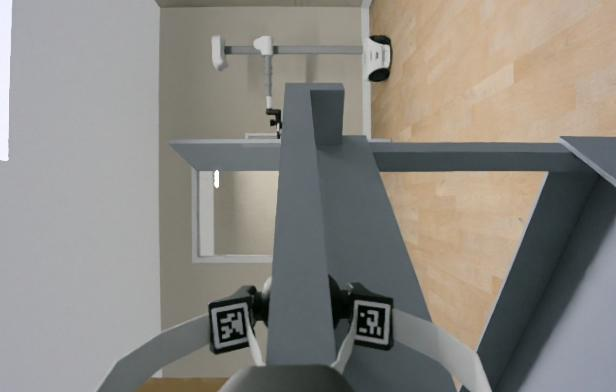

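Call:
move(r1={"base":{"translate_m":0.6,"strafe_m":0.05},"pace":"slow"}, blocking=false, cameras=[])

Call:
wait(seconds=10, cameras=["r1_head_camera","r1_wrist_camera"])

Scene clock: 769.57 s.
move: r1 moving
r1.base_odometry: x=-5.311 y=+2.981 heading=-0.303
r1.turned_by_wheels: +0.000
r1.turned_by_imu: +0.000
r1.base_tilt: forward=-1.6 right=+1.3
r1.lidar_m: 0.45 0.55 2.47 2.37 1.36 0.96 0.90 0.95 1.33 2.36 2.42 0.78
r1.base_status: translate_m moving; strafe_m moving
r1.joint_positions: lift_m=+0.686 arm_m=+0.187 wrist_yaw_rad=+0.004 wrist_pitch_rad=+0.003 wrist_roll_rad=+1.569 gripper_m=-0.029
r1.joint_status: not commanded
r1.measured_speeds: translate_m=+0.049 strafe_m=+0.004 rotate_rad=+0.001 lift_m=+0.000 arm_m=+0.000 wrist_yaw_rad=-0.003 wrist_pitch_rad=+0.000 wrist_roll_rad=+0.000
r1.motor_effort: lift_m=+19(19) arm_m=+0(4) wheel_0=+5(6) wheel_1=+6(7) wheel_2=-8(8)
r1.servo_current: wrist_yaw_rad=33(65) wrist_pitch_rad=39(46) wrist_roll_rad=52(72) gripper_m=78(78)
r1.contact_limits: arm_m 0
r1.hand_pose: x=+0.6466 y=-0.0863 z=+0.8632 quat_wxyz=(+0.708, +0.706, +0.003, +0.000) (m; r1's base frame)
r1.wrist_depth_mm: - - - - - 1708 1229 / - - - - - 1756 1205 / - - - 413 - 1499 1118 / - - - - - 1756 - / - - - 256 277 1756 - / - - 208 - 181 1708 - / - - 418 - 196 143 -
r2: as last shown
r2.turned_by_imu: +0.000
r2.lidar_m: 0.71 0.70 3.27 3.31 1.71 1.07 0.91 0.92 1.00 0.89 0.89 0.97
r2.motor_effort: lift_m=+20(20) arm_m=-8(8) wheel_0=+1(1) wheel_1=-6(7) wheel_2=+12(12)
r2.servo_current: wrist_yaw_rad=72(91) wrist_pitch_rad=39(46) wrist_roll_rad=46(59) gripper_m=104(104)
r2.contact_limits: arm_m 0.1
r2.wrist_depth_mm: - - - 171 220 193 173 / - - - 167 227 193 174 / - - - 174 224 195 176 / - - - 169 224 200 - / - - - 171 226 197 178 / - - - 171 179 189 178 / - - 147 - 224 186 178
pictures: none
No camera images: "cameras" was empty.

Scene clock: 776.37 s.
earlier move: r1 done
r1.base_odometry: x=-4.736 y=+2.852 heading=-0.302
r1.turned_by_wheels: +0.001
r1.turned_by_imu: +0.005
r1.base_tilt: forward=-1.6 right=+1.3
r1.lidar_m: 0.45 0.54 2.40 2.29 2.18 1.57 1.50 1.56 2.14 2.39 2.49 3.31
r1.base_status: done
r1.joint_positions: lift_m=+0.686 arm_m=+0.187 wrist_yaw_rad=+0.015 wrist_pitch_rad=+0.005 wrist_roll_rad=+1.569 gripper_m=-0.029
r1.joint_status: not commanded
r1.measured_speeds: all 0
r1.motor_effort: lift_m=+19(19) arm_m=+4(4) wheel_0=+11(18) wheel_1=+7(13) wheel_2=+3(10)
r1.servo_current: wrist_yaw_rad=85(104) wrist_pitch_rad=39(59) wrist_roll_rad=39(72) gripper_m=52(78)
r1.contact_limits: arm_m 0
r1.hand_pose: x=+0.6475 y=-0.0832 z=+0.8627 quat_wxyz=(+0.708, +0.706, +0.007, +0.003) (m; r1's base frame)
r1.wrist_depth_mm: - - - - - 1661 1205 / - - - - - 1708 1229 / - - - 413 - 1756 1229 / - - - - 439 442 445 / - - - - 332 1756 - / - - - - 181 1756 - / - - 170 139 206 143 -
r2.base_odometry: x=-1.979 y=-1.082 heading=-2.057
r2.turned_by_wheels: +0.000
r2.turned_by_imu: +0.001
r2.base_tilt: forward=-0.6 right=+0.1
r2.lidar_m: 0.69 0.73 2.83 2.92 1.72 1.05 0.90 0.92 1.01 0.86 0.87 0.96
r2.base_status: not commanded
r2.joint_positions: lift_m=+0.850 arm_m=+0.312 wrist_yaw_rad=+1.088 wrist_pitch_rad=+0.002 wrist_roll_rad=+0.000 gripper_m=-0.019
r2.joint_status: not commanded
r2.measured_speeds: all 0
r2.motor_effort: lift_m=+20(20) arm_m=-8(8) wheel_0=+1(1) wheel_1=-6(7) wheel_2=+12(12)
r2.servo_current: wrist_yaw_rad=78(91) wrist_pitch_rad=39(52) wrist_roll_rad=52(59) gripper_m=98(104)
r2.contact_limits: arm_m 0.1
r2.hand_pose: x=+0.6945 y=+0.2148 z=+1.0276 quat_wxyz=(+0.856, +0.000, +0.001, +0.517) (m; r2's base frame)
r2.wrist_depth_mm: - - - 171 220 193 174 / - - - 168 226 193 174 / - - - 174 224 196 175 / - - - 170 224 201 - / - - - 171 225 196 178 / - - - 171 179 189 178 / - - 147 - 223 186 178
wait: 6.80 of 10 s (r1 has come to rest)
pictures: r1_head_camera, r1_wrist_camera
Images, in order (width x height): r1_head_camera 420x560, r1_wrist_camera 616x392.

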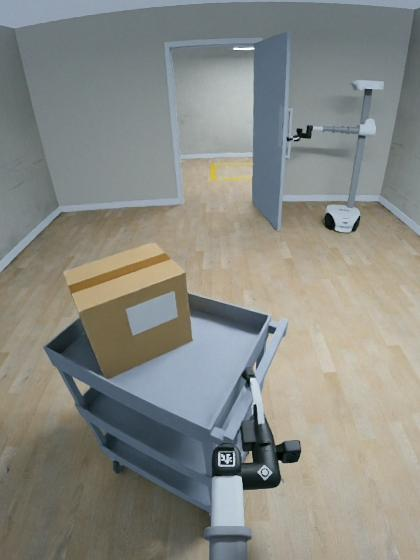

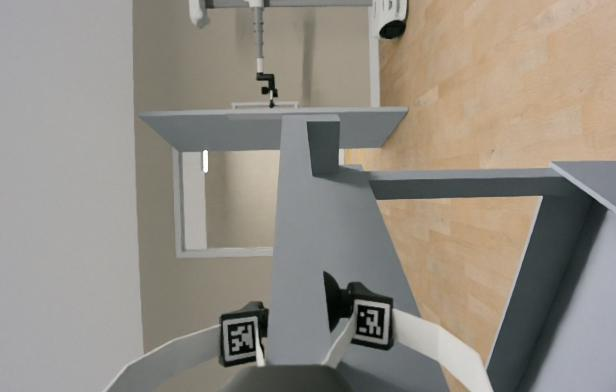

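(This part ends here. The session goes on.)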